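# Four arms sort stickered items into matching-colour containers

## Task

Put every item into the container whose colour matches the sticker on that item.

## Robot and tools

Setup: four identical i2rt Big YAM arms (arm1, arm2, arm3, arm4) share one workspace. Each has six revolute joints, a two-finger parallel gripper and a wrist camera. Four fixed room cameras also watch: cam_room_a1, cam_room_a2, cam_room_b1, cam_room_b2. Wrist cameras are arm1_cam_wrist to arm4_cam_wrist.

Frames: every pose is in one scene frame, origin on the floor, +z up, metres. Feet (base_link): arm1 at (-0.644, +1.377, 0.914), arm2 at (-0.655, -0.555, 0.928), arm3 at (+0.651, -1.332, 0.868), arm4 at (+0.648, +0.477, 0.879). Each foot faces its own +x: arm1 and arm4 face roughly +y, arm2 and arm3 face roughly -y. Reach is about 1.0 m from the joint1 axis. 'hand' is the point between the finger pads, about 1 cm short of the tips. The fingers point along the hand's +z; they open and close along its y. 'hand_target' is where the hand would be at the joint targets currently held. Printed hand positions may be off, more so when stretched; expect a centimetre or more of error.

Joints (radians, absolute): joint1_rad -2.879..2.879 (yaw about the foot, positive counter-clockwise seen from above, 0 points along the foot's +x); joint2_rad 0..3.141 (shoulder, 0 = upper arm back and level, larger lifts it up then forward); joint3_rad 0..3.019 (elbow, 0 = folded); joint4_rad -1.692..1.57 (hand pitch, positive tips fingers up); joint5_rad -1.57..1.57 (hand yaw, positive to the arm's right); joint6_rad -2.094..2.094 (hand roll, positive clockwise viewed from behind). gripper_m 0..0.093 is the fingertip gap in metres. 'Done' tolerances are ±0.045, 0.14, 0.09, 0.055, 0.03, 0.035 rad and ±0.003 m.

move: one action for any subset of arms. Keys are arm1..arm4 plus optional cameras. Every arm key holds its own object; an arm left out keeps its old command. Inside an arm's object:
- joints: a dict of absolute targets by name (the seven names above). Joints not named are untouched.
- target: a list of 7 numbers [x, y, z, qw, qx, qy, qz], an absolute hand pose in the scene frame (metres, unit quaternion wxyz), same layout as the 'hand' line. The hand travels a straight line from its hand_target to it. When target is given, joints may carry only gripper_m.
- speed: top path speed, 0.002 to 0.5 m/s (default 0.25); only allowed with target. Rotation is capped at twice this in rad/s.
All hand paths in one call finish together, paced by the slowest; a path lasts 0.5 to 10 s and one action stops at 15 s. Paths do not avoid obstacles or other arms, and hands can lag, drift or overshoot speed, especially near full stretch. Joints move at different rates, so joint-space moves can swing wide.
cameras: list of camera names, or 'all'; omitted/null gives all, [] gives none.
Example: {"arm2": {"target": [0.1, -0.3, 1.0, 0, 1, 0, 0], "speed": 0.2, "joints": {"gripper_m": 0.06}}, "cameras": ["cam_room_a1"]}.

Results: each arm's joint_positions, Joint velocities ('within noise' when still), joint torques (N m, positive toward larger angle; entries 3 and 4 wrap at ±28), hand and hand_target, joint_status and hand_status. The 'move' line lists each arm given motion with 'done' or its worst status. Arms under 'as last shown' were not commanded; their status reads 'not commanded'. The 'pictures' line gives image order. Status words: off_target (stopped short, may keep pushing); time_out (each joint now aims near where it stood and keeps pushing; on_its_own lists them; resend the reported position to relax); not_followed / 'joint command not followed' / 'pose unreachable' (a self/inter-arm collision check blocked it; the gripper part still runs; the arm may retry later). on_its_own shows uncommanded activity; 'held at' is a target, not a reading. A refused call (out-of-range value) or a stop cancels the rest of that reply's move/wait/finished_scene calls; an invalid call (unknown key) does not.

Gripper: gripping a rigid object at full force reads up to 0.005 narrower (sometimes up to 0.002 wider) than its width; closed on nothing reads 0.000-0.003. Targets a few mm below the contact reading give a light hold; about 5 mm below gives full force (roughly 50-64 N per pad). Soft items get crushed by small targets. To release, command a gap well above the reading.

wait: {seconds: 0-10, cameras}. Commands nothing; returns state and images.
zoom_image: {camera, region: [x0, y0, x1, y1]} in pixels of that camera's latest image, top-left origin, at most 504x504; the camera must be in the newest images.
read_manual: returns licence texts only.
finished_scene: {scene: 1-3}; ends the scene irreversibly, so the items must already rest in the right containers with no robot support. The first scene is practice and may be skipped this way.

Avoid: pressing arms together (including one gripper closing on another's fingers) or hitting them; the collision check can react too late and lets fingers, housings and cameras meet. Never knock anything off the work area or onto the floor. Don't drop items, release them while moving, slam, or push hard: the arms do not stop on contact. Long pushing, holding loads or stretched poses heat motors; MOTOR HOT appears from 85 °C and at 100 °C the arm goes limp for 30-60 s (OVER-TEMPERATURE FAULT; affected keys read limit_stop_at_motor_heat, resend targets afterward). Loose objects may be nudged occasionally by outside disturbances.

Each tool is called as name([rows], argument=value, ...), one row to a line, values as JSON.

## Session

move(arm1={"joints": {"joint1_rad": 1.50, "joint2_rad": 1.314, "joint3_rad": 1.557, "joint4_rad": -1.227, "joint5_rad": 0, "joint6_rad": 0, "gripper_m": 0.093}}, arm2={"joints": {"joint1_rad": -1.69, "joint2_rad": 1.314, "joint3_rad": 1.557, "joint4_rad": -1.227, "joint5_rad": 0, "joint6_rad": 0, "gripper_m": 0.093}}, arm3={"joints": {"joint1_rad": 1.69, "joint2_rad": 1.314, "joint3_rad": 1.557, "joint4_rad": -1.227, "joint5_rad": 0, "joint6_rad": 0, "gripper_m": 0.093}}, arm4={"joints": {"joint1_rad": -1.62, "joint2_rad": 1.314, "joint3_rad": 1.557, "joint4_rad": -1.227, "joint5_rad": 0, "joint6_rad": 0, "gripper_m": 0.093}}, cameras=["arm1_cam_wrist", "arm2_cam_wrist", "arm3_cam_wrist", "arm4_cam_wrist"])

Scene clock: 1.93 s.
Joint torques (N m): arm1=[-2.08 -9.11 13.94 1.43 0.04 -0.04] | arm2=[0.97 -13.92 12.42 1.96 -0.02 -0.08] | arm3=[1.2 -11.69 10.78 1.13 0.12 -0.1] | arm4=[1.14 -12.45 10.97 1.03 0.04 0.16]
Motor temperatures (°C): arm1=[20 23 28 23 21 21 21] | arm2=[23 24 27 22 22 20 23] | arm3=[24 23 24 23 24 23 23] | arm4=[21 22 24 22 24 21 24]
Heat: arm1: hottest joint3_rad 28 °C; arm2: hottest joint3_rad 27 °C; arm3: hottest joint1_rad 24 °C; arm4: hottest joint3_rad 24 °C.
move: arm1 done; arm2 done; arm3 done; arm4 done
Joint velocities: within noise
arm1.joint_positions: joint1_rad=+1.503 joint2_rad=+1.322 joint3_rad=+1.528 joint4_rad=-1.234 joint5_rad=-0.002 joint6_rad=+0.007 gripper_m=+0.09306
arm1.joint_status: all done
arm1.hand: x=-1.1329 y=+1.3761 z=+1.3035 quat_wxyz=(+0.001, +0.961, -0.002, -0.276) (m; scene frame)
arm1.hand_target: x=-1.1356 y=+1.3776 z=+1.3230 quat_wxyz=(-0.001, +0.955, -0.001, -0.297) (m; scene frame)
arm1.hand_status: not commanded
arm2.joint_positions: joint1_rad=-1.693 joint2_rad=+1.328 joint3_rad=+1.545 joint4_rad=-1.231 joint5_rad=+0.000 joint6_rad=+0.015 gripper_m=+0.09310
arm2.joint_status: all done
arm2.hand: x=-1.1555 y=-0.5533 z=+1.3150 quat_wxyz=(+0.000, -0.962, +0.009, +0.274) (m; scene frame)
arm2.hand_target: x=-1.1540 y=-0.5551 z=+1.3283 quat_wxyz=(+0.002, -0.958, +0.001, +0.288) (m; scene frame)
arm2.hand_status: not commanded
arm3.joint_positions: joint1_rad=+1.687 joint2_rad=+1.314 joint3_rad=+1.542 joint4_rad=-1.229 joint5_rad=-0.002 joint6_rad=+0.005 gripper_m=+0.09306
arm3.joint_status: all done
arm3.hand: x=+1.1464 y=-1.3286 z=+1.2616 quat_wxyz=(-0.282, -0.003, -0.959, +0.006) (m; scene frame)
arm3.hand_target: x=+1.1487 y=-1.3275 z=+1.2691 quat_wxyz=(-0.290, +0.001, -0.957, +0.007) (m; scene frame)
arm3.hand_status: not commanded
arm4.joint_positions: joint1_rad=-1.624 joint2_rad=+1.318 joint3_rad=+1.529 joint4_rad=-1.231 joint5_rad=+0.001 joint6_rad=-0.012 gripper_m=+0.09311
arm4.joint_status: all done
arm4.hand: x=+1.1447 y=+0.4799 z=+1.2613 quat_wxyz=(-0.270, +0.008, -0.963, +0.003) (m; scene frame)
arm4.hand_target: x=+1.1481 y=+0.4819 z=+1.2781 quat_wxyz=(-0.287, +0.004, -0.958, +0.001) (m; scene frame)
arm4.hand_status: not commanded
pictures: arm1_cam_wrist, arm2_cam_wrist, arm3_cam_wrist, arm4_cam_wrist
Images, in order (width x height): arm1_cam_wrist 672x504, arm2_cam_wrist 672x504, arm3_cam_wrist 672x504, arm4_cam_wrist 672x504.

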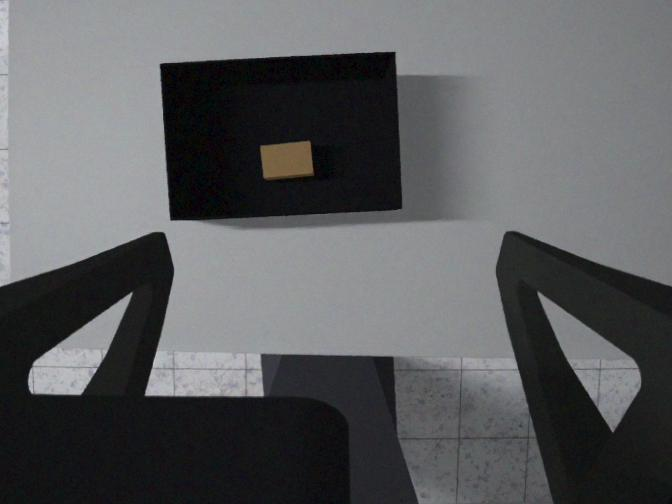

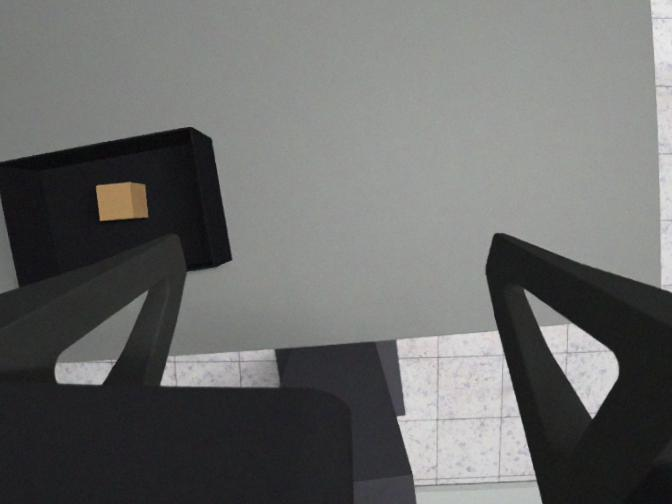

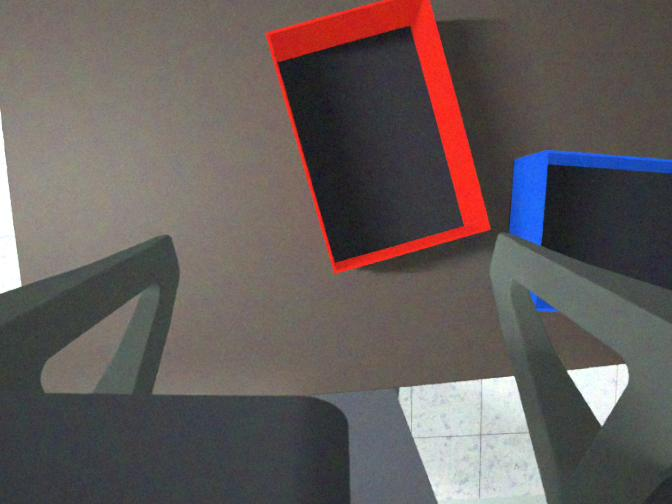

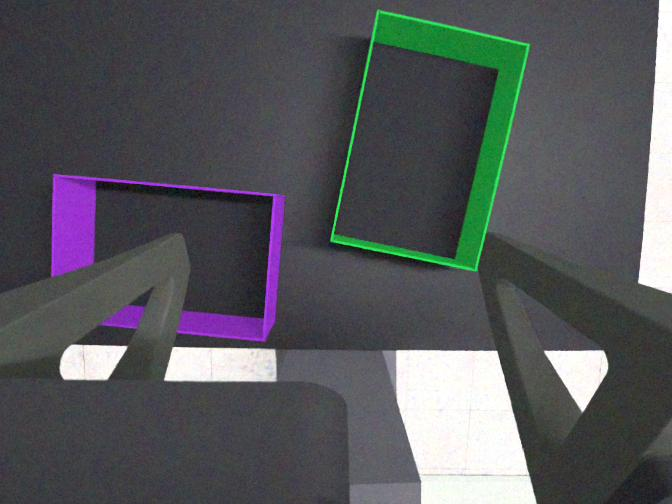

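zoom_image(camera="arm1_cam_wrist", region=[230, 120, 350, 210])

zoom_image(camera="arm2_cam_wrist", region=[60, 155, 180, 245])

wait(seconds=0, cameras=["cam_room_a1", "cam_room_a2", "cam_room_b1", "cam_room_b2"])

Scaled by 4.200.

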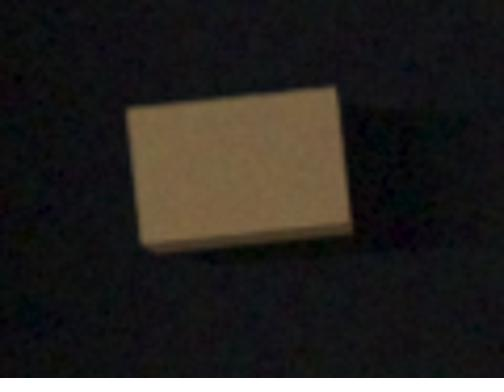

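Scaled by 4.200.

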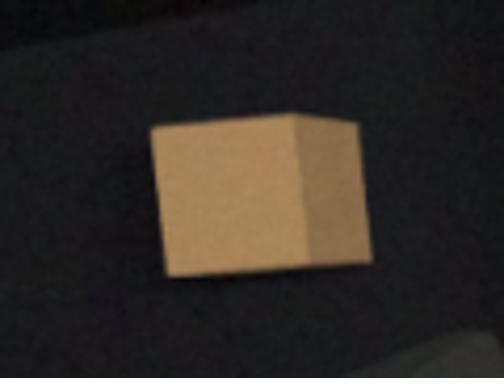

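Scene clock: 7.47 s.
Joint torques (N m): arm1=[-1.79 -8.41 14.05 1.57 0.11 -0.02] | arm2=[0.97 -13.74 12.42 2 -0.01 -0.08] | arm3=[1.44 -11.93 10.81 1.18 0.1 -0.11] | arm4=[1.2 -12.51 10.99 0.99 0.05 0.15]
Motor temperatures (°C): arm1=[20 23 29 23 21 21 21] | arm2=[23 24 28 22 22 20 23] | arm3=[24 23 25 23 24 23 23] | arm4=[21 22 25 22 24 21 24]
Heat: arm1: hottest joint3_rad 29 °C; arm2: hottest joint3_rad 28 °C; arm3: hottest joint3_rad 25 °C; arm4: hottest joint3_rad 25 °C.
Joint velocities: within noise
arm1.joint_positions: joint1_rad=+1.503 joint2_rad=+1.322 joint3_rad=+1.528 joint4_rad=-1.234 joint5_rad=-0.002 joint6_rad=+0.007 gripper_m=+0.09306
arm1.joint_status: all done
arm1.hand: x=-1.1329 y=+1.3761 z=+1.3035 quat_wxyz=(+0.001, +0.961, -0.002, -0.276) (m; scene frame)
arm1.hand_target: x=-1.1356 y=+1.3776 z=+1.3230 quat_wxyz=(-0.001, +0.955, -0.001, -0.297) (m; scene frame)
arm1.hand_status: not commanded
arm2.joint_positions: joint1_rad=-1.693 joint2_rad=+1.328 joint3_rad=+1.545 joint4_rad=-1.231 joint5_rad=+0.000 joint6_rad=+0.014 gripper_m=+0.09310
arm2.joint_status: all done
arm2.hand: x=-1.1555 y=-0.5533 z=+1.3150 quat_wxyz=(+0.000, -0.962, +0.009, +0.274) (m; scene frame)
arm2.hand_target: x=-1.1540 y=-0.5551 z=+1.3283 quat_wxyz=(+0.002, -0.958, +0.001, +0.288) (m; scene frame)
arm2.hand_status: not commanded
arm3.joint_positions: joint1_rad=+1.687 joint2_rad=+1.314 joint3_rad=+1.542 joint4_rad=-1.229 joint5_rad=-0.002 joint6_rad=+0.005 gripper_m=+0.09306
arm3.joint_status: all done
arm3.hand: x=+1.1464 y=-1.3286 z=+1.2616 quat_wxyz=(-0.282, -0.003, -0.959, +0.006) (m; scene frame)
arm3.hand_target: x=+1.1487 y=-1.3275 z=+1.2691 quat_wxyz=(-0.290, +0.001, -0.957, +0.007) (m; scene frame)
arm3.hand_status: not commanded
arm4.joint_positions: joint1_rad=-1.624 joint2_rad=+1.318 joint3_rad=+1.529 joint4_rad=-1.231 joint5_rad=+0.001 joint6_rad=-0.012 gripper_m=+0.09311
arm4.joint_status: all done
arm4.hand: x=+1.1447 y=+0.4799 z=+1.2613 quat_wxyz=(-0.270, +0.008, -0.963, +0.003) (m; scene frame)
arm4.hand_target: x=+1.1481 y=+0.4819 z=+1.2781 quat_wxyz=(-0.287, +0.004, -0.958, +0.001) (m; scene frame)
arm4.hand_status: not commanded
pictures: cam_room_a1, cam_room_a2, cam_room_b1, cam_room_b2
Images, in order (width x height): cam_room_a1 672x504, cam_room_a2 672x504, cam_room_b1 672x504, cam_room_b2 672x504.

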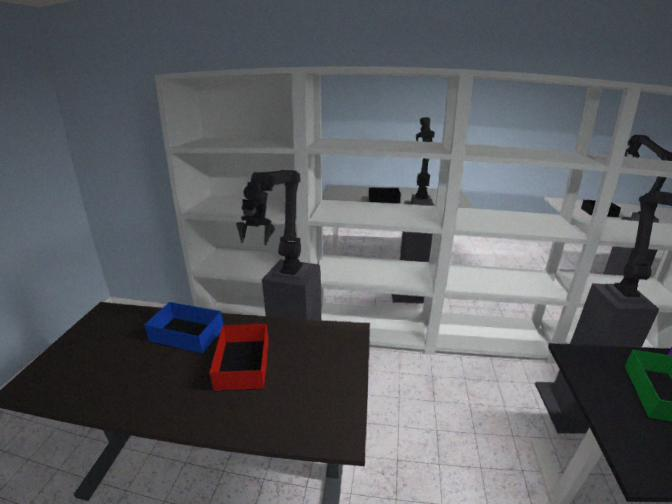

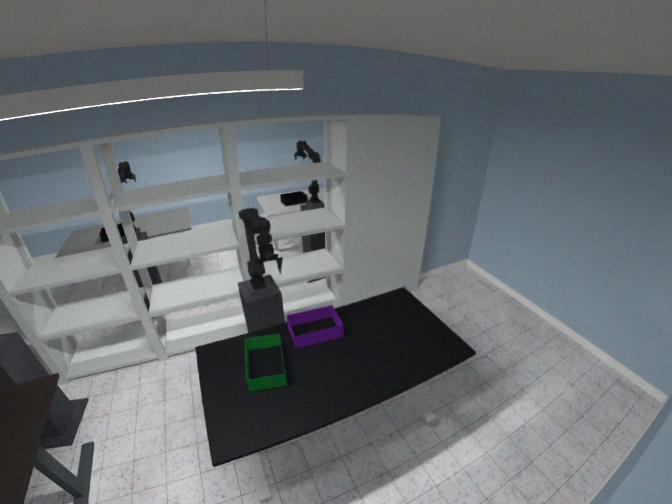

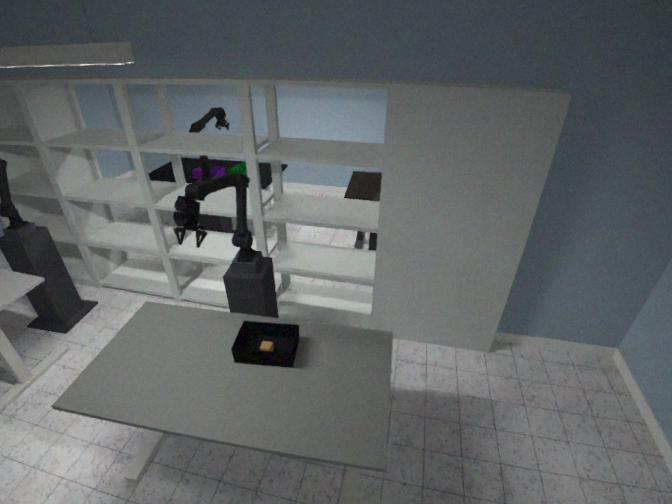

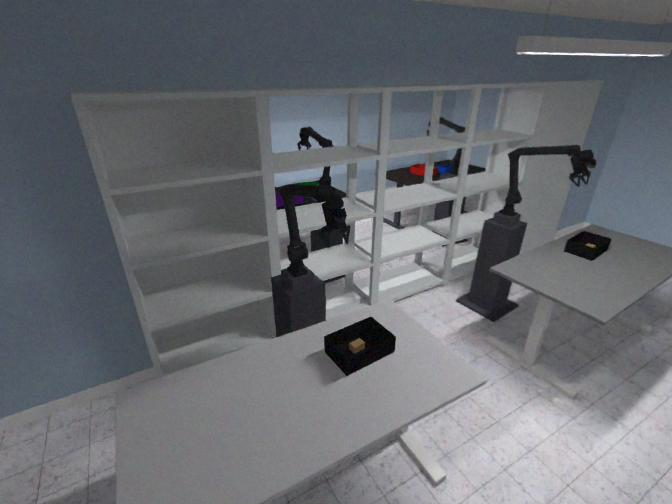

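zoom_image(camera="cam_room_b1", region=[245, 325, 293, 361])

zoom_image(camera="cam_room_b2", region=[334, 327, 382, 363])

zoom_image(camera="cam_room_b2", region=[566, 228, 614, 264])

Scaled by 10.500.

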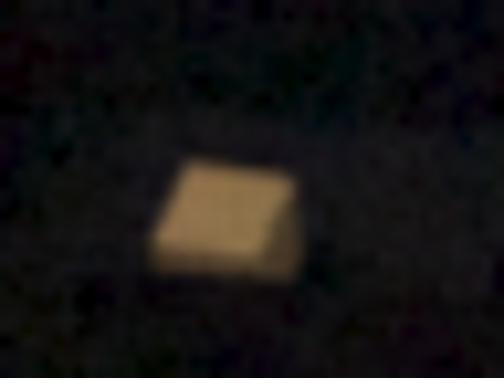

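Scaled by 10.500.

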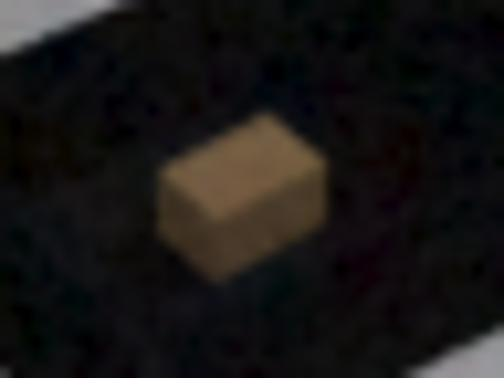

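Scaled by 10.500.

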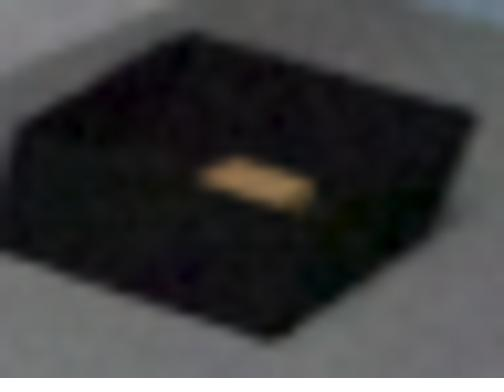

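move(arm1={"target": [-1.235, 1.307, 0.86, -0.0108, -0.9751, -0.0488, 0.2161], "speed": 0.4}, arm2={"target": [-1.198, -0.869, 0.86, -0.0097, -0.9753, -0.0439, 0.2162], "speed": 0.4}, arm3={"joints": {"joint1_rad": -1.956, "joint2_rad": 0.866, "joint3_rad": 1.16, "joint4_rad": -1.428}}, arm4={"joints": {"joint1_rad": 0.884, "joint2_rad": 0.866, "joint3_rad": 1.16, "joint4_rad": -1.428}}, cameras=["arm1_cam_wrist", "arm2_cam_wrist"])

Scene clock: 64.47 s.
Joint torques (N m): arm1=[-1.08 -15.21 11.1 1.39 0.01 0.16] | arm2=[0.32 -20.13 11.4 2 0.36 0.21] | arm3=[0.67 -5.01 8.85 0.62 -0.08 -0.11] | arm4=[0.85 -3.72 8.73 0.39 0.15 0.15]
Motor temperatures (°C): arm1=[20 24 34 23 21 21 21] | arm2=[23 24 33 22 22 20 23] | arm3=[24 24 29 23 24 23 23] | arm4=[21 23 33 22 24 21 24]
Heat: arm1: hottest joint3_rad 34 °C; arm2: hottest joint3_rad 33 °C; arm3: hottest joint3_rad 29 °C; arm4: hottest joint3_rad 33 °C.
move: arm1 off_target; arm2 off_target; arm3 done; arm4 done
Joint velocities: within noise
arm1.joint_positions: joint1_rad=+1.615 joint2_rad=+2.011 joint3_rad=+1.108 joint4_rad=-0.320 joint5_rad=+0.006 joint6_rad=+0.013 gripper_m=+0.09306
arm1.joint_status: not commanded
arm1.hand: x=-1.2064 y=+1.3152 z=+0.8357 quat_wxyz=(+0.006, +0.982, +0.049, -0.180) (m; scene frame)
arm1.hand_target: x=-1.2336 y=+1.3070 z=+0.8610 quat_wxyz=(+0.011, +0.975, +0.049, -0.216) (m; scene frame)
arm1.hand_status: off_target (0.038 m and 4.2 deg from the pose sent, 0.460 m and 9.2 deg at the start)
arm2.joint_positions: joint1_rad=-1.103 joint2_rad=+2.067 joint3_rad=+1.240 joint4_rad=-0.402 joint5_rad=+0.195 joint6_rad=+0.435 gripper_m=+0.09310
arm2.joint_status: not commanded
arm2.hand: x=-1.1756 y=-0.8592 z=+0.8479 quat_wxyz=(+0.002, -0.979, -0.057, +0.194) (m; scene frame)
arm2.hand_target: x=-1.1971 y=-0.8684 z=+0.8609 quat_wxyz=(-0.010, -0.975, -0.044, +0.216) (m; scene frame)
arm2.hand_status: off_target (0.027 m and 3.3 deg from the pose sent, 0.556 m and 9.2 deg at the start)
arm3.joint_positions: joint1_rad=-1.946 joint2_rad=+0.875 joint3_rad=+1.165 joint4_rad=-1.422 joint5_rad=+0.002 joint6_rad=+0.005 gripper_m=+0.09306
arm3.joint_status: all done
arm3.hand: x=+0.3856 y=-1.1825 z=+1.2165 quat_wxyz=(+0.048, -0.946, +0.244, +0.209) (m; scene frame)
arm3.hand_target: x=+0.3902 y=-1.1821 z=+1.2160 quat_wxyz=(+0.048, -0.946, +0.246, +0.207) (m; scene frame)
arm3.hand_status: not commanded
arm4.joint_positions: joint1_rad=+0.882 joint2_rad=+0.866 joint3_rad=+1.159 joint4_rad=-1.418 joint5_rad=-0.001 joint6_rad=-0.011 gripper_m=+0.09311
arm4.joint_status: all done
arm4.hand: x=+0.4077 y=+0.6559 z=+1.2313 quat_wxyz=(-0.067, +0.928, -0.298, -0.212) (m; scene frame)
arm4.hand_target: x=+0.4093 y=+0.6545 z=+1.2306 quat_wxyz=(-0.065, +0.928, -0.303, -0.208) (m; scene frame)
arm4.hand_status: not commanded
pictures: arm1_cam_wrist, arm2_cam_wrist
Images, in order (width x height): arm1_cam_wrist 672x504, arm2_cam_wrist 672x504.

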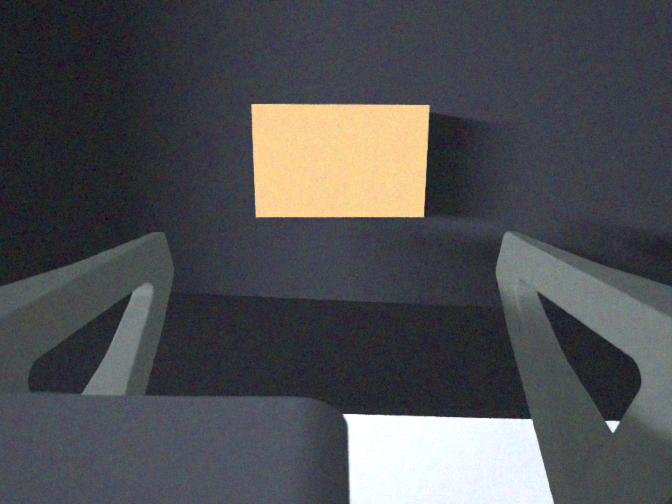

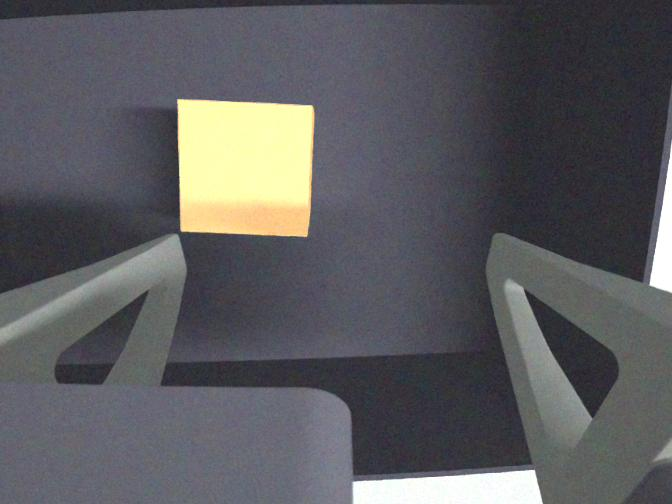

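move(arm1={"target": [-1.254, 1.305, 0.845, -0.0108, -0.9751, -0.0488, 0.2161], "speed": 0.25}, arm2={"target": [-1.212, -0.907, 0.855, -0.013, -0.9744, -0.0586, 0.216], "speed": 0.25}, cameras=[])

move(arm1={"target": [-1.256, 1.305, 0.757, -0.0108, -0.9751, -0.0488, 0.2161], "speed": 0.18}, arm2={"target": [-1.2135, -0.907, 0.757, -0.013, -0.9744, -0.0586, 0.216], "speed": 0.18}, cameras=["arm1_cam_wrist", "arm2_cam_wrist"])

Scene clock: 83.47 s.
Joint torques (N m): arm1=[-0.67 -13.51 11.19 1.4 0.01 0.15] | arm2=[0.91 -18.55 11.82 1.01 0.37 0.21] | arm3=[0.62 -5.01 8.91 0.55 -0.07 -0.1] | arm4=[1.2 -3.66 8.87 0.43 0.11 0.13]
Motor temperatures (°C): arm1=[20 24 34 23 21 21 21] | arm2=[23 25 34 22 22 20 23] | arm3=[24 24 28 23 24 23 23] | arm4=[21 23 32 22 24 21 24]
Heat: arm1: hottest joint3_rad 34 °C; arm2: hottest joint3_rad 34 °C; arm3: hottest joint3_rad 28 °C; arm4: hottest joint3_rad 32 °C.
move: arm1 off_target; arm2 off_target
Joint velocities: within noise
arm1.joint_positions: joint1_rad=+1.615 joint2_rad=+2.044 joint3_rad=+1.171 joint4_rad=-0.314 joint5_rad=+0.006 joint6_rad=+0.013 gripper_m=+0.09306
arm1.joint_status: not commanded
arm1.hand: x=-1.2338 y=+1.3121 z=+0.8389 quat_wxyz=(+0.008, +0.979, +0.049, -0.198) (m; scene frame)
arm1.hand_target: x=-1.2531 y=+1.3050 z=+0.8457 quat_wxyz=(+0.011, +0.975, +0.049, -0.216) (m; scene frame)
arm1.hand_status: off_target (0.022 m and 2.2 deg from the pose sent, 0.050 m and 4.2 deg at the start)
arm2.joint_positions: joint1_rad=-1.074 joint2_rad=+2.108 joint3_rad=+1.358 joint4_rad=-0.419 joint5_rad=+0.198 joint6_rad=+0.442 gripper_m=+0.09310
arm2.joint_status: not commanded
arm2.hand: x=-1.2046 y=-0.9006 z=+0.8635 quat_wxyz=(-0.015, -0.973, -0.065, +0.219) (m; scene frame)
arm2.hand_target: x=-1.2115 y=-0.9067 z=+0.8551 quat_wxyz=(-0.013, -0.974, -0.059, +0.216) (m; scene frame)
arm2.hand_status: off_target (0.013 m and 0.8 deg from the pose sent, 0.061 m and 3.2 deg at the start)
arm3, arm4: as last shown
pictures: none
No camera images: "cameras" was empty.

Scene clock: 84.87 s.
Joint torques (N m): arm1=[-0.97 -15.68 9.51 1.59 0.01 0.07] | arm2=[0.85 -21.13 10.33 2.06 0.33 0.2] | arm3=[0.67 -4.95 8.91 0.55 -0.07 -0.1] | arm4=[0.91 -3.9 8.85 0.23 0.12 0.13]
Motor temperatures (°C): arm1=[20 24 34 23 21 21 21] | arm2=[23 25 34 22 22 20 23] | arm3=[24 24 28 23 24 23 23] | arm4=[21 23 32 22 24 21 24]
Heat: arm1: hottest joint3_rad 34 °C; arm2: hottest joint3_rad 34 °C; arm3: hottest joint3_rad 28 °C; arm4: hottest joint3_rad 32 °C.
move: arm1 off_target; arm2 off_target
Joint velocities: within noise
arm1.joint_positions: joint1_rad=+1.615 joint2_rad=+2.244 joint3_rad=+1.193 joint4_rad=-0.148 joint5_rad=+0.006 joint6_rad=+0.013 gripper_m=+0.09306
arm1.joint_status: not commanded
arm1.hand: x=-1.2328 y=+1.3126 z=+0.7465 quat_wxyz=(+0.007, +0.980, +0.049, -0.192) (m; scene frame)
arm1.hand_target: x=-1.2551 y=+1.3049 z=+0.7578 quat_wxyz=(+0.011, +0.975, +0.049, -0.216) (m; scene frame)
arm1.hand_status: off_target (0.027 m and 2.8 deg from the pose sent, 0.085 m and 2.2 deg at the start)
arm2.joint_positions: joint1_rad=-1.074 joint2_rad=+2.314 joint3_rad=+1.382 joint4_rad=-0.281 joint5_rad=+0.198 joint6_rad=+0.442 gripper_m=+0.09310
arm2.joint_status: not commanded
arm2.hand: x=-1.1979 y=-0.8957 z=+0.7553 quat_wxyz=(-0.004, -0.977, -0.067, +0.201) (m; scene frame)
arm2.hand_target: x=-1.2128 y=-0.9066 z=+0.7575 quat_wxyz=(-0.013, -0.975, -0.059, +0.216) (m; scene frame)
arm2.hand_status: off_target (0.019 m and 2.3 deg from the pose sent, 0.107 m and 0.8 deg at the start)
arm3, arm4: as last shown
pictures: arm1_cam_wrist, arm2_cam_wrist
Images, in order (width x height): arm1_cam_wrist 672x504, arm2_cam_wrist 672x504.

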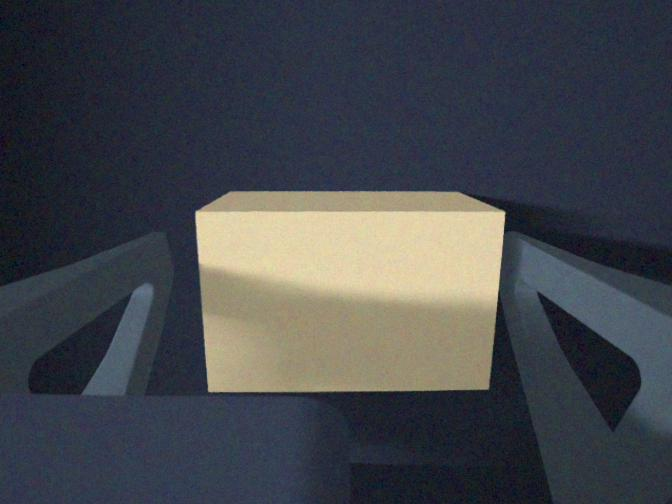

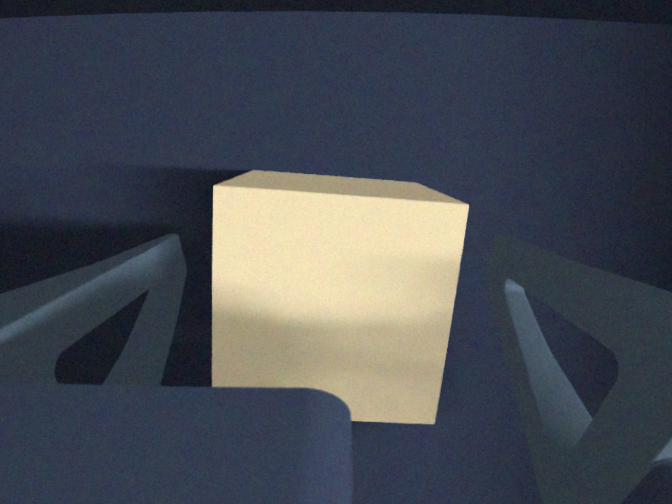

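move(arm1={"joints": {"gripper_m": 0.052}}, arm2={"joints": {"gripper_m": 0.038}}, cameras=[])

move(arm1={"target": [-1.165, 1.312, 1.03, -0.0108, -0.9751, -0.0488, 0.2161], "speed": 0.4}, arm2={"target": [-1.125, -0.88, 1.03, -0.013, -0.9744, -0.0586, 0.216], "speed": 0.4}, cameras=[])

move(arm1={"joints": {"joint1_rad": 1.50, "joint2_rad": 0.9, "joint3_rad": 1.16, "joint4_rad": 0.1, "joint5_rad": 0, "joint6_rad": 0}}, arm2={"joints": {"joint1_rad": -1.69, "joint2_rad": 0.9, "joint3_rad": 1.16, "joint4_rad": 0.1, "joint5_rad": 0, "joint6_rad": 0}}, cameras=["cam_room_b1", "cam_room_b2"])

Scene clock: 94.77 s.
Joint torques (N m): arm1=[-1.9 -16.09 9.51 1.58 0.03 0.14] | arm2=[1.03 -21.01 10.32 2.03 0.28 0.18] | arm3=[0.62 -5.01 8.9 0.57 -0.07 -0.1] | arm4=[0.97 -3.49 8.73 0.43 0.14 0.13]
Motor temperatures (°C): arm1=[20 24 34 23 21 21 21] | arm2=[23 25 34 22 22 20 23] | arm3=[24 23 28 23 24 23 23] | arm4=[21 22 32 22 24 21 24]
Heat: arm1: hottest joint3_rad 34 °C; arm2: hottest joint3_rad 34 °C; arm3: hottest joint3_rad 28 °C; arm4: hottest joint3_rad 32 °C.
move: arm1 off_target; arm2 off_target
Joint velocities: within noise
arm1.joint_positions: joint1_rad=+1.615 joint2_rad=+2.244 joint3_rad=+1.194 joint4_rad=-0.148 joint5_rad=+0.005 joint6_rad=+0.014 gripper_m=+0.06897
arm1.joint_status: gripper_m off_target (ended at +0.06900, target +0.05200)
arm1.hand: x=-1.2330 y=+1.3125 z=+0.7466 quat_wxyz=(+0.007, +0.980, +0.049, -0.192) (m; scene frame)
arm1.hand_target: x=-1.2549 y=+1.3050 z=+0.7577 quat_wxyz=(+0.011, +0.975, +0.049, -0.216) (m; scene frame)
arm1.hand_status: not commanded
arm2.joint_positions: joint1_rad=-1.074 joint2_rad=+2.314 joint3_rad=+1.382 joint4_rad=-0.281 joint5_rad=+0.199 joint6_rad=+0.444 gripper_m=+0.05329
arm2.joint_status: gripper_m off_target (ended at +0.05332, target +0.03800)
arm2.hand: x=-1.1981 y=-0.8956 z=+0.7554 quat_wxyz=(-0.003, -0.977, -0.066, +0.201) (m; scene frame)
arm2.hand_target: x=-1.2128 y=-0.9066 z=+0.7575 quat_wxyz=(-0.013, -0.975, -0.059, +0.216) (m; scene frame)
arm2.hand_status: not commanded
arm3, arm4: as last shown
pictures: none
No camera images: "cameras" was empty.

Scene clock: 96.23 s.
Joint torques (N m): arm1=[-0.73 -9.88 10.96 0.87 0.08 0.13] | arm2=[1.08 -15.91 9.66 1.07 0.38 0.22] | arm3=[0.67 -4.89 8.91 0.61 -0.07 -0.1] | arm4=[1.03 -4.13 8.73 0.31 0.12 0.14]
Motor temperatures (°C): arm1=[20 24 34 23 21 21 21] | arm2=[23 25 34 22 22 20 23] | arm3=[24 23 28 23 24 23 23] | arm4=[21 22 32 22 24 21 24]
Heat: arm1: hottest joint3_rad 34 °C; arm2: hottest joint3_rad 34 °C; arm3: hottest joint3_rad 28 °C; arm4: hottest joint3_rad 32 °C.
move: arm1 done; arm2 off_target
Joint velocities: within noise
arm1.joint_positions: joint1_rad=+1.617 joint2_rad=+1.559 joint3_rad=+1.074 joint4_rad=-0.659 joint5_rad=+0.005 joint6_rad=+0.018 gripper_m=+0.06897
arm1.joint_status: not commanded
arm1.hand: x=-1.1635 y=+1.3180 z=+1.0301 quat_wxyz=(+0.010, +0.975, +0.047, -0.219) (m; scene frame)
arm1.hand_target: x=-1.1648 y=+1.3120 z=+1.0300 quat_wxyz=(+0.011, +0.975, +0.049, -0.216) (m; scene frame)
arm1.hand_status: done (0.006 m and 0.4 deg from the pose sent, 0.291 m and 2.8 deg at the start)
arm2.joint_positions: joint1_rad=-1.021 joint2_rad=+1.680 joint3_rad=+1.247 joint4_rad=-0.719 joint5_rad=+0.219 joint6_rad=+0.493 gripper_m=+0.05330
arm2.joint_status: not commanded
arm2.hand: x=-1.1311 y=-0.8822 z=+1.0449 quat_wxyz=(-0.023, -0.971, -0.062, +0.231) (m; scene frame)
arm2.hand_target: x=-1.1249 y=-0.8798 z=+1.0303 quat_wxyz=(-0.013, -0.974, -0.059, +0.216) (m; scene frame)
arm2.hand_status: off_target (0.016 m and 2.1 deg from the pose sent, 0.285 m and 2.2 deg at the start)
arm3, arm4: as last shown
pictures: none
No camera images: "cameras" was empty.

Scene clock: 97.87 s.
Joint torques (N m): arm1=[-0.85 -3.08 13.07 1.98 -0.03 -0.06] | arm2=[0.56 -5.89 13.29 2.76 -0.18 -0.08] | arm3=[0.62 -5.07 8.88 0.61 -0.07 -0.1] | arm4=[0.67 -4.13 8.79 0.44 0.12 0.16]
Motor temperatures (°C): arm1=[20 24 35 23 21 21 21] | arm2=[23 25 34 22 22 20 23] | arm3=[24 23 28 23 24 23 23] | arm4=[21 22 32 22 24 21 24]
Heat: arm1: hottest joint3_rad 35 °C; arm2: hottest joint3_rad 34 °C; arm3: hottest joint3_rad 28 °C; arm4: hottest joint3_rad 32 °C.
move: arm1 done; arm2 done
Joint velocities: within noise
arm1.joint_positions: joint1_rad=+1.490 joint2_rad=+0.906 joint3_rad=+1.144 joint4_rad=+0.090 joint5_rad=+0.001 joint6_rad=+0.008 gripper_m=+0.06898
arm1.joint_status: all done
arm1.hand: x=-1.0797 y=+1.3818 z=+1.5602 quat_wxyz=(-0.003, +0.576, -0.005, -0.817) (m; scene frame)
arm1.hand_target: x=-1.0726 y=+1.3770 z=+1.5750 quat_wxyz=(-0.002, +0.563, +0.000, -0.827) (m; scene frame)
arm1.hand_status: not commanded
arm2.joint_positions: joint1_rad=-1.687 joint2_rad=+0.898 joint3_rad=+1.143 joint4_rad=+0.090 joint5_rad=+0.003 joint6_rad=+0.014 gripper_m=+0.05331
arm2.joint_status: all done
arm2.hand: x=-1.0981 y=-0.5565 z=+1.5697 quat_wxyz=(-0.004, -0.580, +0.004, +0.815) (m; scene frame)
arm2.hand_target: x=-1.0954 y=-0.5560 z=+1.5815 quat_wxyz=(+0.002, -0.570, -0.001, +0.822) (m; scene frame)
arm2.hand_status: not commanded
arm3, arm4: as last shown
pictures: cam_room_b1, cam_room_b2
Images, in order (width x height): cam_room_b1 672x504, cam_room_b2 672x504.

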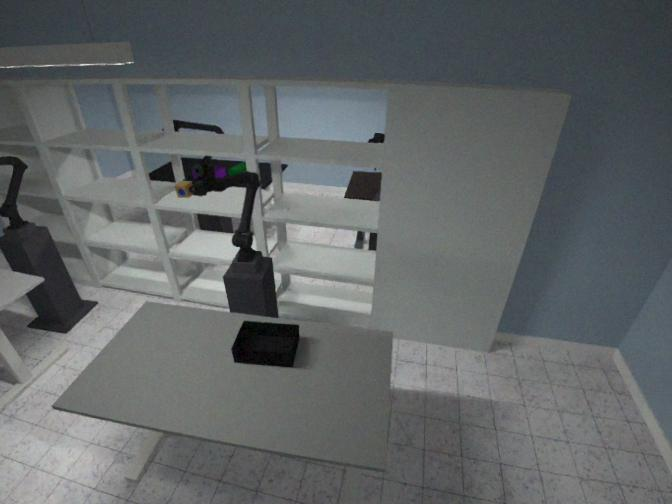

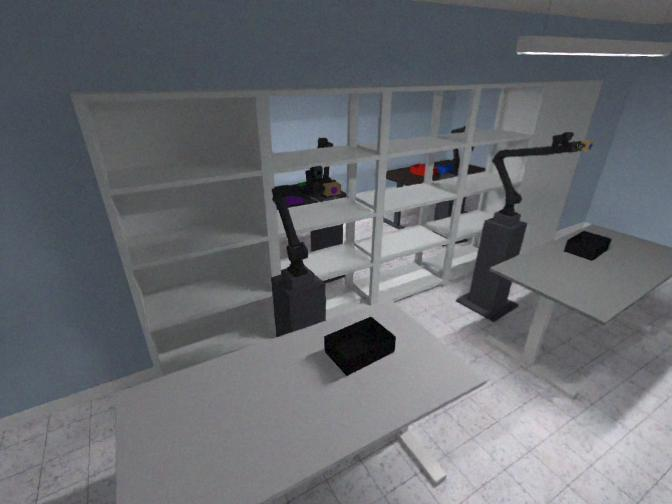

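zoom_image(camera="cam_room_b1", region=[165, 172, 213, 208])

zoom_image(camera="cam_room_b2", region=[309, 171, 357, 207])

zoom_image(camera="cam_room_b2", region=[564, 130, 612, 166])

Scaled by 10.500.

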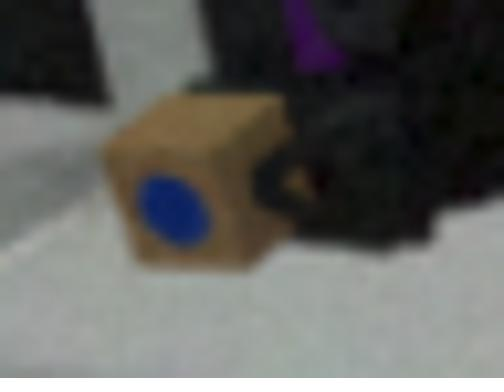

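Scaled by 10.500.

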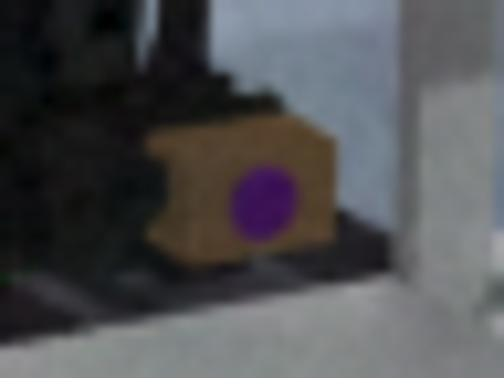

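Scaled by 10.500.

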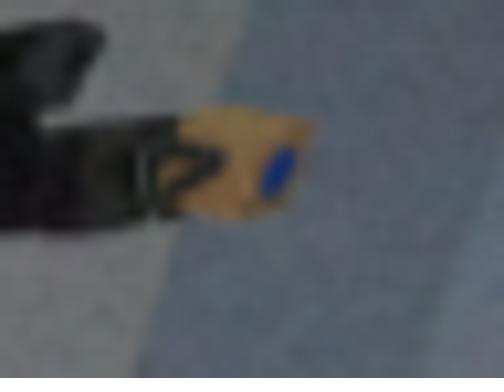

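move(arm1={"joints": {"joint1_rad": -2.25, "joint2_rad": 0.866, "joint3_rad": 1.16, "joint4_rad": -1.428, "joint5_rad": 0, "joint6_rad": 0}}, arm2={"joints": {"joint1_rad": 0.918, "joint2_rad": 0.866, "joint3_rad": 1.16, "joint4_rad": -1.428, "joint5_rad": 0, "joint6_rad": 0}}, cameras=[])

move(arm1={"target": [-0.0456, 0.9589, 1.08, 0.2064, 0.2932, 0.9313, -0.065], "speed": 0.4}, arm2={"target": [-0.0578, -0.9105, 1.07, 0.2087, 0.259, 0.9414, -0.0574], "speed": 0.4}, cameras=[])

move(arm1={"target": [0.0118, 0.9188, 1.02, 0.2064, 0.2932, 0.9313, -0.065], "speed": 0.15}, arm2={"target": [0.0024, -0.9463, 1.016, 0.2087, 0.259, 0.9414, -0.0574], "speed": 0.15}, cameras=["arm1_cam_wrist", "arm2_cam_wrist"])

Scene clock: 131.33 s.
Joint torques (N m): arm1=[-2.67 -1.96 12.44 0.64 -0.07 -0.04] | arm2=[0.85 -5.48 12.51 1.13 0.12 -0.06] | arm3=[0.67 -5.01 8.9 0.58 -0.07 -0.1] | arm4=[0.85 -3.84 8.75 0.34 0.13 0.15]
Motor temperatures (°C): arm1=[20 24 37 23 21 21 22] | arm2=[23 25 33 22 22 20 24] | arm3=[24 23 28 23 24 23 23] | arm4=[21 22 32 22 24 21 24]
Heat: arm1: hottest joint3_rad 37 °C; arm2: hottest joint3_rad 33 °C; arm3: hottest joint3_rad 28 °C; arm4: hottest joint3_rad 32 °C.
move: arm1 done; arm2 done
Joint velocities: within noise
arm1.joint_positions: joint1_rad=-2.245 joint2_rad=+0.874 joint3_rad=+1.143 joint4_rad=-1.420 joint5_rad=+0.002 joint6_rad=+0.006 gripper_m=+0.06904
arm1.joint_status: all done
arm1.hand: x=-0.3927 y=+1.2053 z=+1.2512 quat_wxyz=(-0.191, -0.294, -0.934, +0.064) (m; scene frame)
arm1.hand_target: x=-0.3946 y=+1.2053 z=+1.2607 quat_wxyz=(-0.199, -0.293, -0.933, +0.066) (m; scene frame)
arm1.hand_status: not commanded
arm2.joint_positions: joint1_rad=+0.915 joint2_rad=+0.874 joint3_rad=+1.143 joint4_rad=-1.416 joint5_rad=-0.003 joint6_rad=+0.012 gripper_m=+0.05346
arm2.joint_status: all done
arm2.hand: x=-0.3981 y=-0.7102 z=+1.2700 quat_wxyz=(-0.204, -0.266, -0.941, +0.052) (m; scene frame)
arm2.hand_target: x=-0.4000 y=-0.7089 z=+1.2790 quat_wxyz=(-0.209, -0.259, -0.941, +0.056) (m; scene frame)
arm2.hand_status: not commanded
arm3, arm4: as last shown
pictures: none
No camera images: "cameras" was empty.

Scene clock: 133.40 s.
Joint torques (N m): arm1=[-2.32 -19.14 16.65 0.73 -0.03 -0.06] | arm2=[1.14 -21.36 16.08 1.5 0.15 -0.03] | arm3=[0.79 -5.01 8.91 0.57 -0.07 -0.1] | arm4=[1.03 -3.31 8.77 0.43 0.12 0.16]
Motor temperatures (°C): arm1=[20 24 37 23 21 21 22] | arm2=[23 25 34 22 22 20 24] | arm3=[24 23 28 23 24 23 23] | arm4=[21 22 32 22 24 21 24]
Heat: arm1: hottest joint3_rad 37 °C; arm2: hottest joint3_rad 34 °C; arm3: hottest joint3_rad 28 °C; arm4: hottest joint3_rad 32 °C.
move: arm1 off_target; arm2 off_target
Joint velocities: within noise
arm1.joint_positions: joint1_rad=-2.245 joint2_rad=+2.008 joint3_rad=+1.797 joint4_rad=-0.979 joint5_rad=-0.005 joint6_rad=+0.006 gripper_m=+0.06904
arm1.joint_status: not commanded
arm1.hand: x=-0.0589 y=+0.9740 z=+1.0403 quat_wxyz=(-0.174, -0.295, -0.938, +0.055) (m; scene frame)
arm1.hand_target: x=-0.0477 y=+0.9601 z=+1.0803 quat_wxyz=(-0.207, -0.293, -0.931, +0.065) (m; scene frame)
arm1.hand_status: off_target (0.044 m and 4.0 deg from the pose sent, 0.459 m and 1.8 deg at the start)
arm2.joint_positions: joint1_rad=+0.915 joint2_rad=+1.927 joint3_rad=+1.616 joint4_rad=-0.881 joint5_rad=+0.001 joint6_rad=+0.012 gripper_m=+0.05346
arm2.joint_status: not commanded
arm2.hand: x=-0.0788 y=-0.9009 z=+1.0442 quat_wxyz=(-0.182, -0.267, -0.945, +0.048) (m; scene frame)
arm2.hand_target: x=-0.0595 y=-0.9095 z=+1.0705 quat_wxyz=(-0.209, -0.259, -0.941, +0.058) (m; scene frame)
arm2.hand_status: off_target (0.035 m and 3.4 deg from the pose sent, 0.443 m and 1.2 deg at the start)
arm3, arm4: as last shown
pictures: none
No camera images: "cameras" was empty.

Scene clock: 134.60 s.
Joint torques (N m): arm1=[-2.73 -18.32 16.2 0.59 -0.03 -0.02] | arm2=[1.03 -20.42 15.58 1.62 0 -0.04] | arm3=[0.56 -4.95 8.9 0.57 -0.06 -0.1] | arm4=[0.97 -3.84 8.84 0.34 0.14 0.15]
Motor temperatures (°C): arm1=[20 24 37 23 21 21 22] | arm2=[23 25 34 22 22 20 24] | arm3=[24 23 28 23 24 23 23] | arm4=[21 22 32 22 24 21 24]
Heat: arm1: hottest joint3_rad 37 °C; arm2: hottest joint3_rad 34 °C; arm3: hottest joint3_rad 28 °C; arm4: hottest joint3_rad 32 °C.
move: arm1 off_target; arm2 off_target
Joint velocities: within noise
arm1.joint_positions: joint1_rad=-2.245 joint2_rad=+2.214 joint3_rad=+2.067 joint4_rad=-0.988 joint5_rad=-0.006 joint6_rad=+0.006 gripper_m=+0.06902
arm1.joint_status: not commanded
arm1.hand: x=+0.0037 y=+0.9306 z=+1.0170 quat_wxyz=(-0.200, -0.293, -0.933, +0.062) (m; scene frame)
arm1.hand_target: x=+0.0110 y=+0.9192 z=+1.0199 quat_wxyz=(-0.207, -0.293, -0.931, +0.065) (m; scene frame)
arm1.hand_status: off_target (0.015 m and 0.8 deg from the pose sent, 0.092 m and 4.0 deg at the start)
arm2.joint_positions: joint1_rad=+0.916 joint2_rad=+2.115 joint3_rad=+1.856 joint4_rad=-0.881 joint5_rad=+0.004 joint6_rad=+0.011 gripper_m=+0.05346
arm2.joint_status: not commanded
arm2.hand: x=-0.0135 y=-0.9397 z=+1.0258 quat_wxyz=(-0.206, -0.266, -0.940, +0.056) (m; scene frame)
arm2.hand_target: x=+0.0012 y=-0.9456 z=+1.0158 quat_wxyz=(-0.209, -0.259, -0.941, +0.057) (m; scene frame)
arm2.hand_status: off_target (0.020 m and 0.9 deg from the pose sent, 0.097 m and 3.4 deg at the start)
arm3.joint_positions: joint1_rad=-1.946 joint2_rad=+0.875 joint3_rad=+1.165 joint4_rad=-1.422 joint5_rad=+0.002 joint6_rad=+0.005 gripper_m=+0.09306
arm3.joint_status: not commanded
arm3.hand: x=+0.3856 y=-1.1825 z=+1.2165 quat_wxyz=(+0.048, -0.946, +0.244, +0.209) (m; scene frame)
arm3.hand_target: x=+0.3902 y=-1.1821 z=+1.2160 quat_wxyz=(+0.048, -0.946, +0.246, +0.207) (m; scene frame)
arm3.hand_status: not commanded
arm4.joint_positions: joint1_rad=+0.882 joint2_rad=+0.866 joint3_rad=+1.159 joint4_rad=-1.418 joint5_rad=-0.001 joint6_rad=-0.011 gripper_m=+0.09311
arm4.joint_status: not commanded
arm4.hand: x=+0.4077 y=+0.6559 z=+1.2313 quat_wxyz=(-0.067, +0.928, -0.298, -0.212) (m; scene frame)
arm4.hand_target: x=+0.4093 y=+0.6545 z=+1.2306 quat_wxyz=(-0.065, +0.928, -0.303, -0.208) (m; scene frame)
arm4.hand_status: not commanded
pictures: arm1_cam_wrist, arm2_cam_wrist
Images, in order (width x height): arm1_cam_wrist 672x504, arm2_cam_wrist 672x504.

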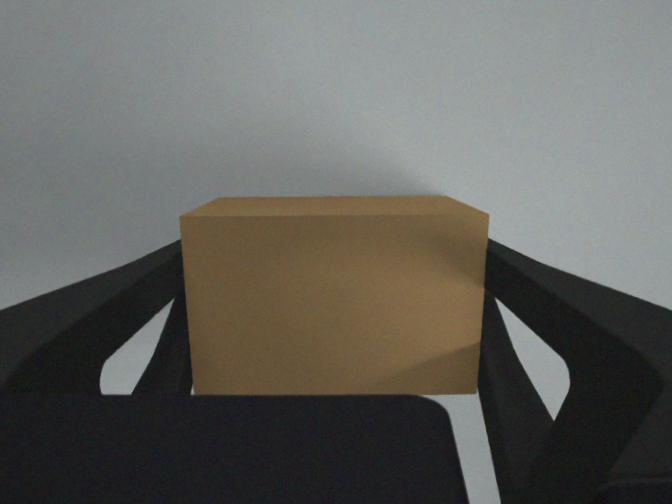

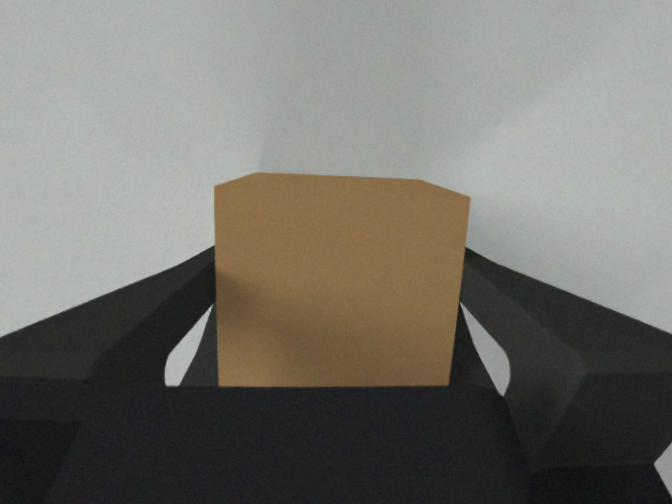

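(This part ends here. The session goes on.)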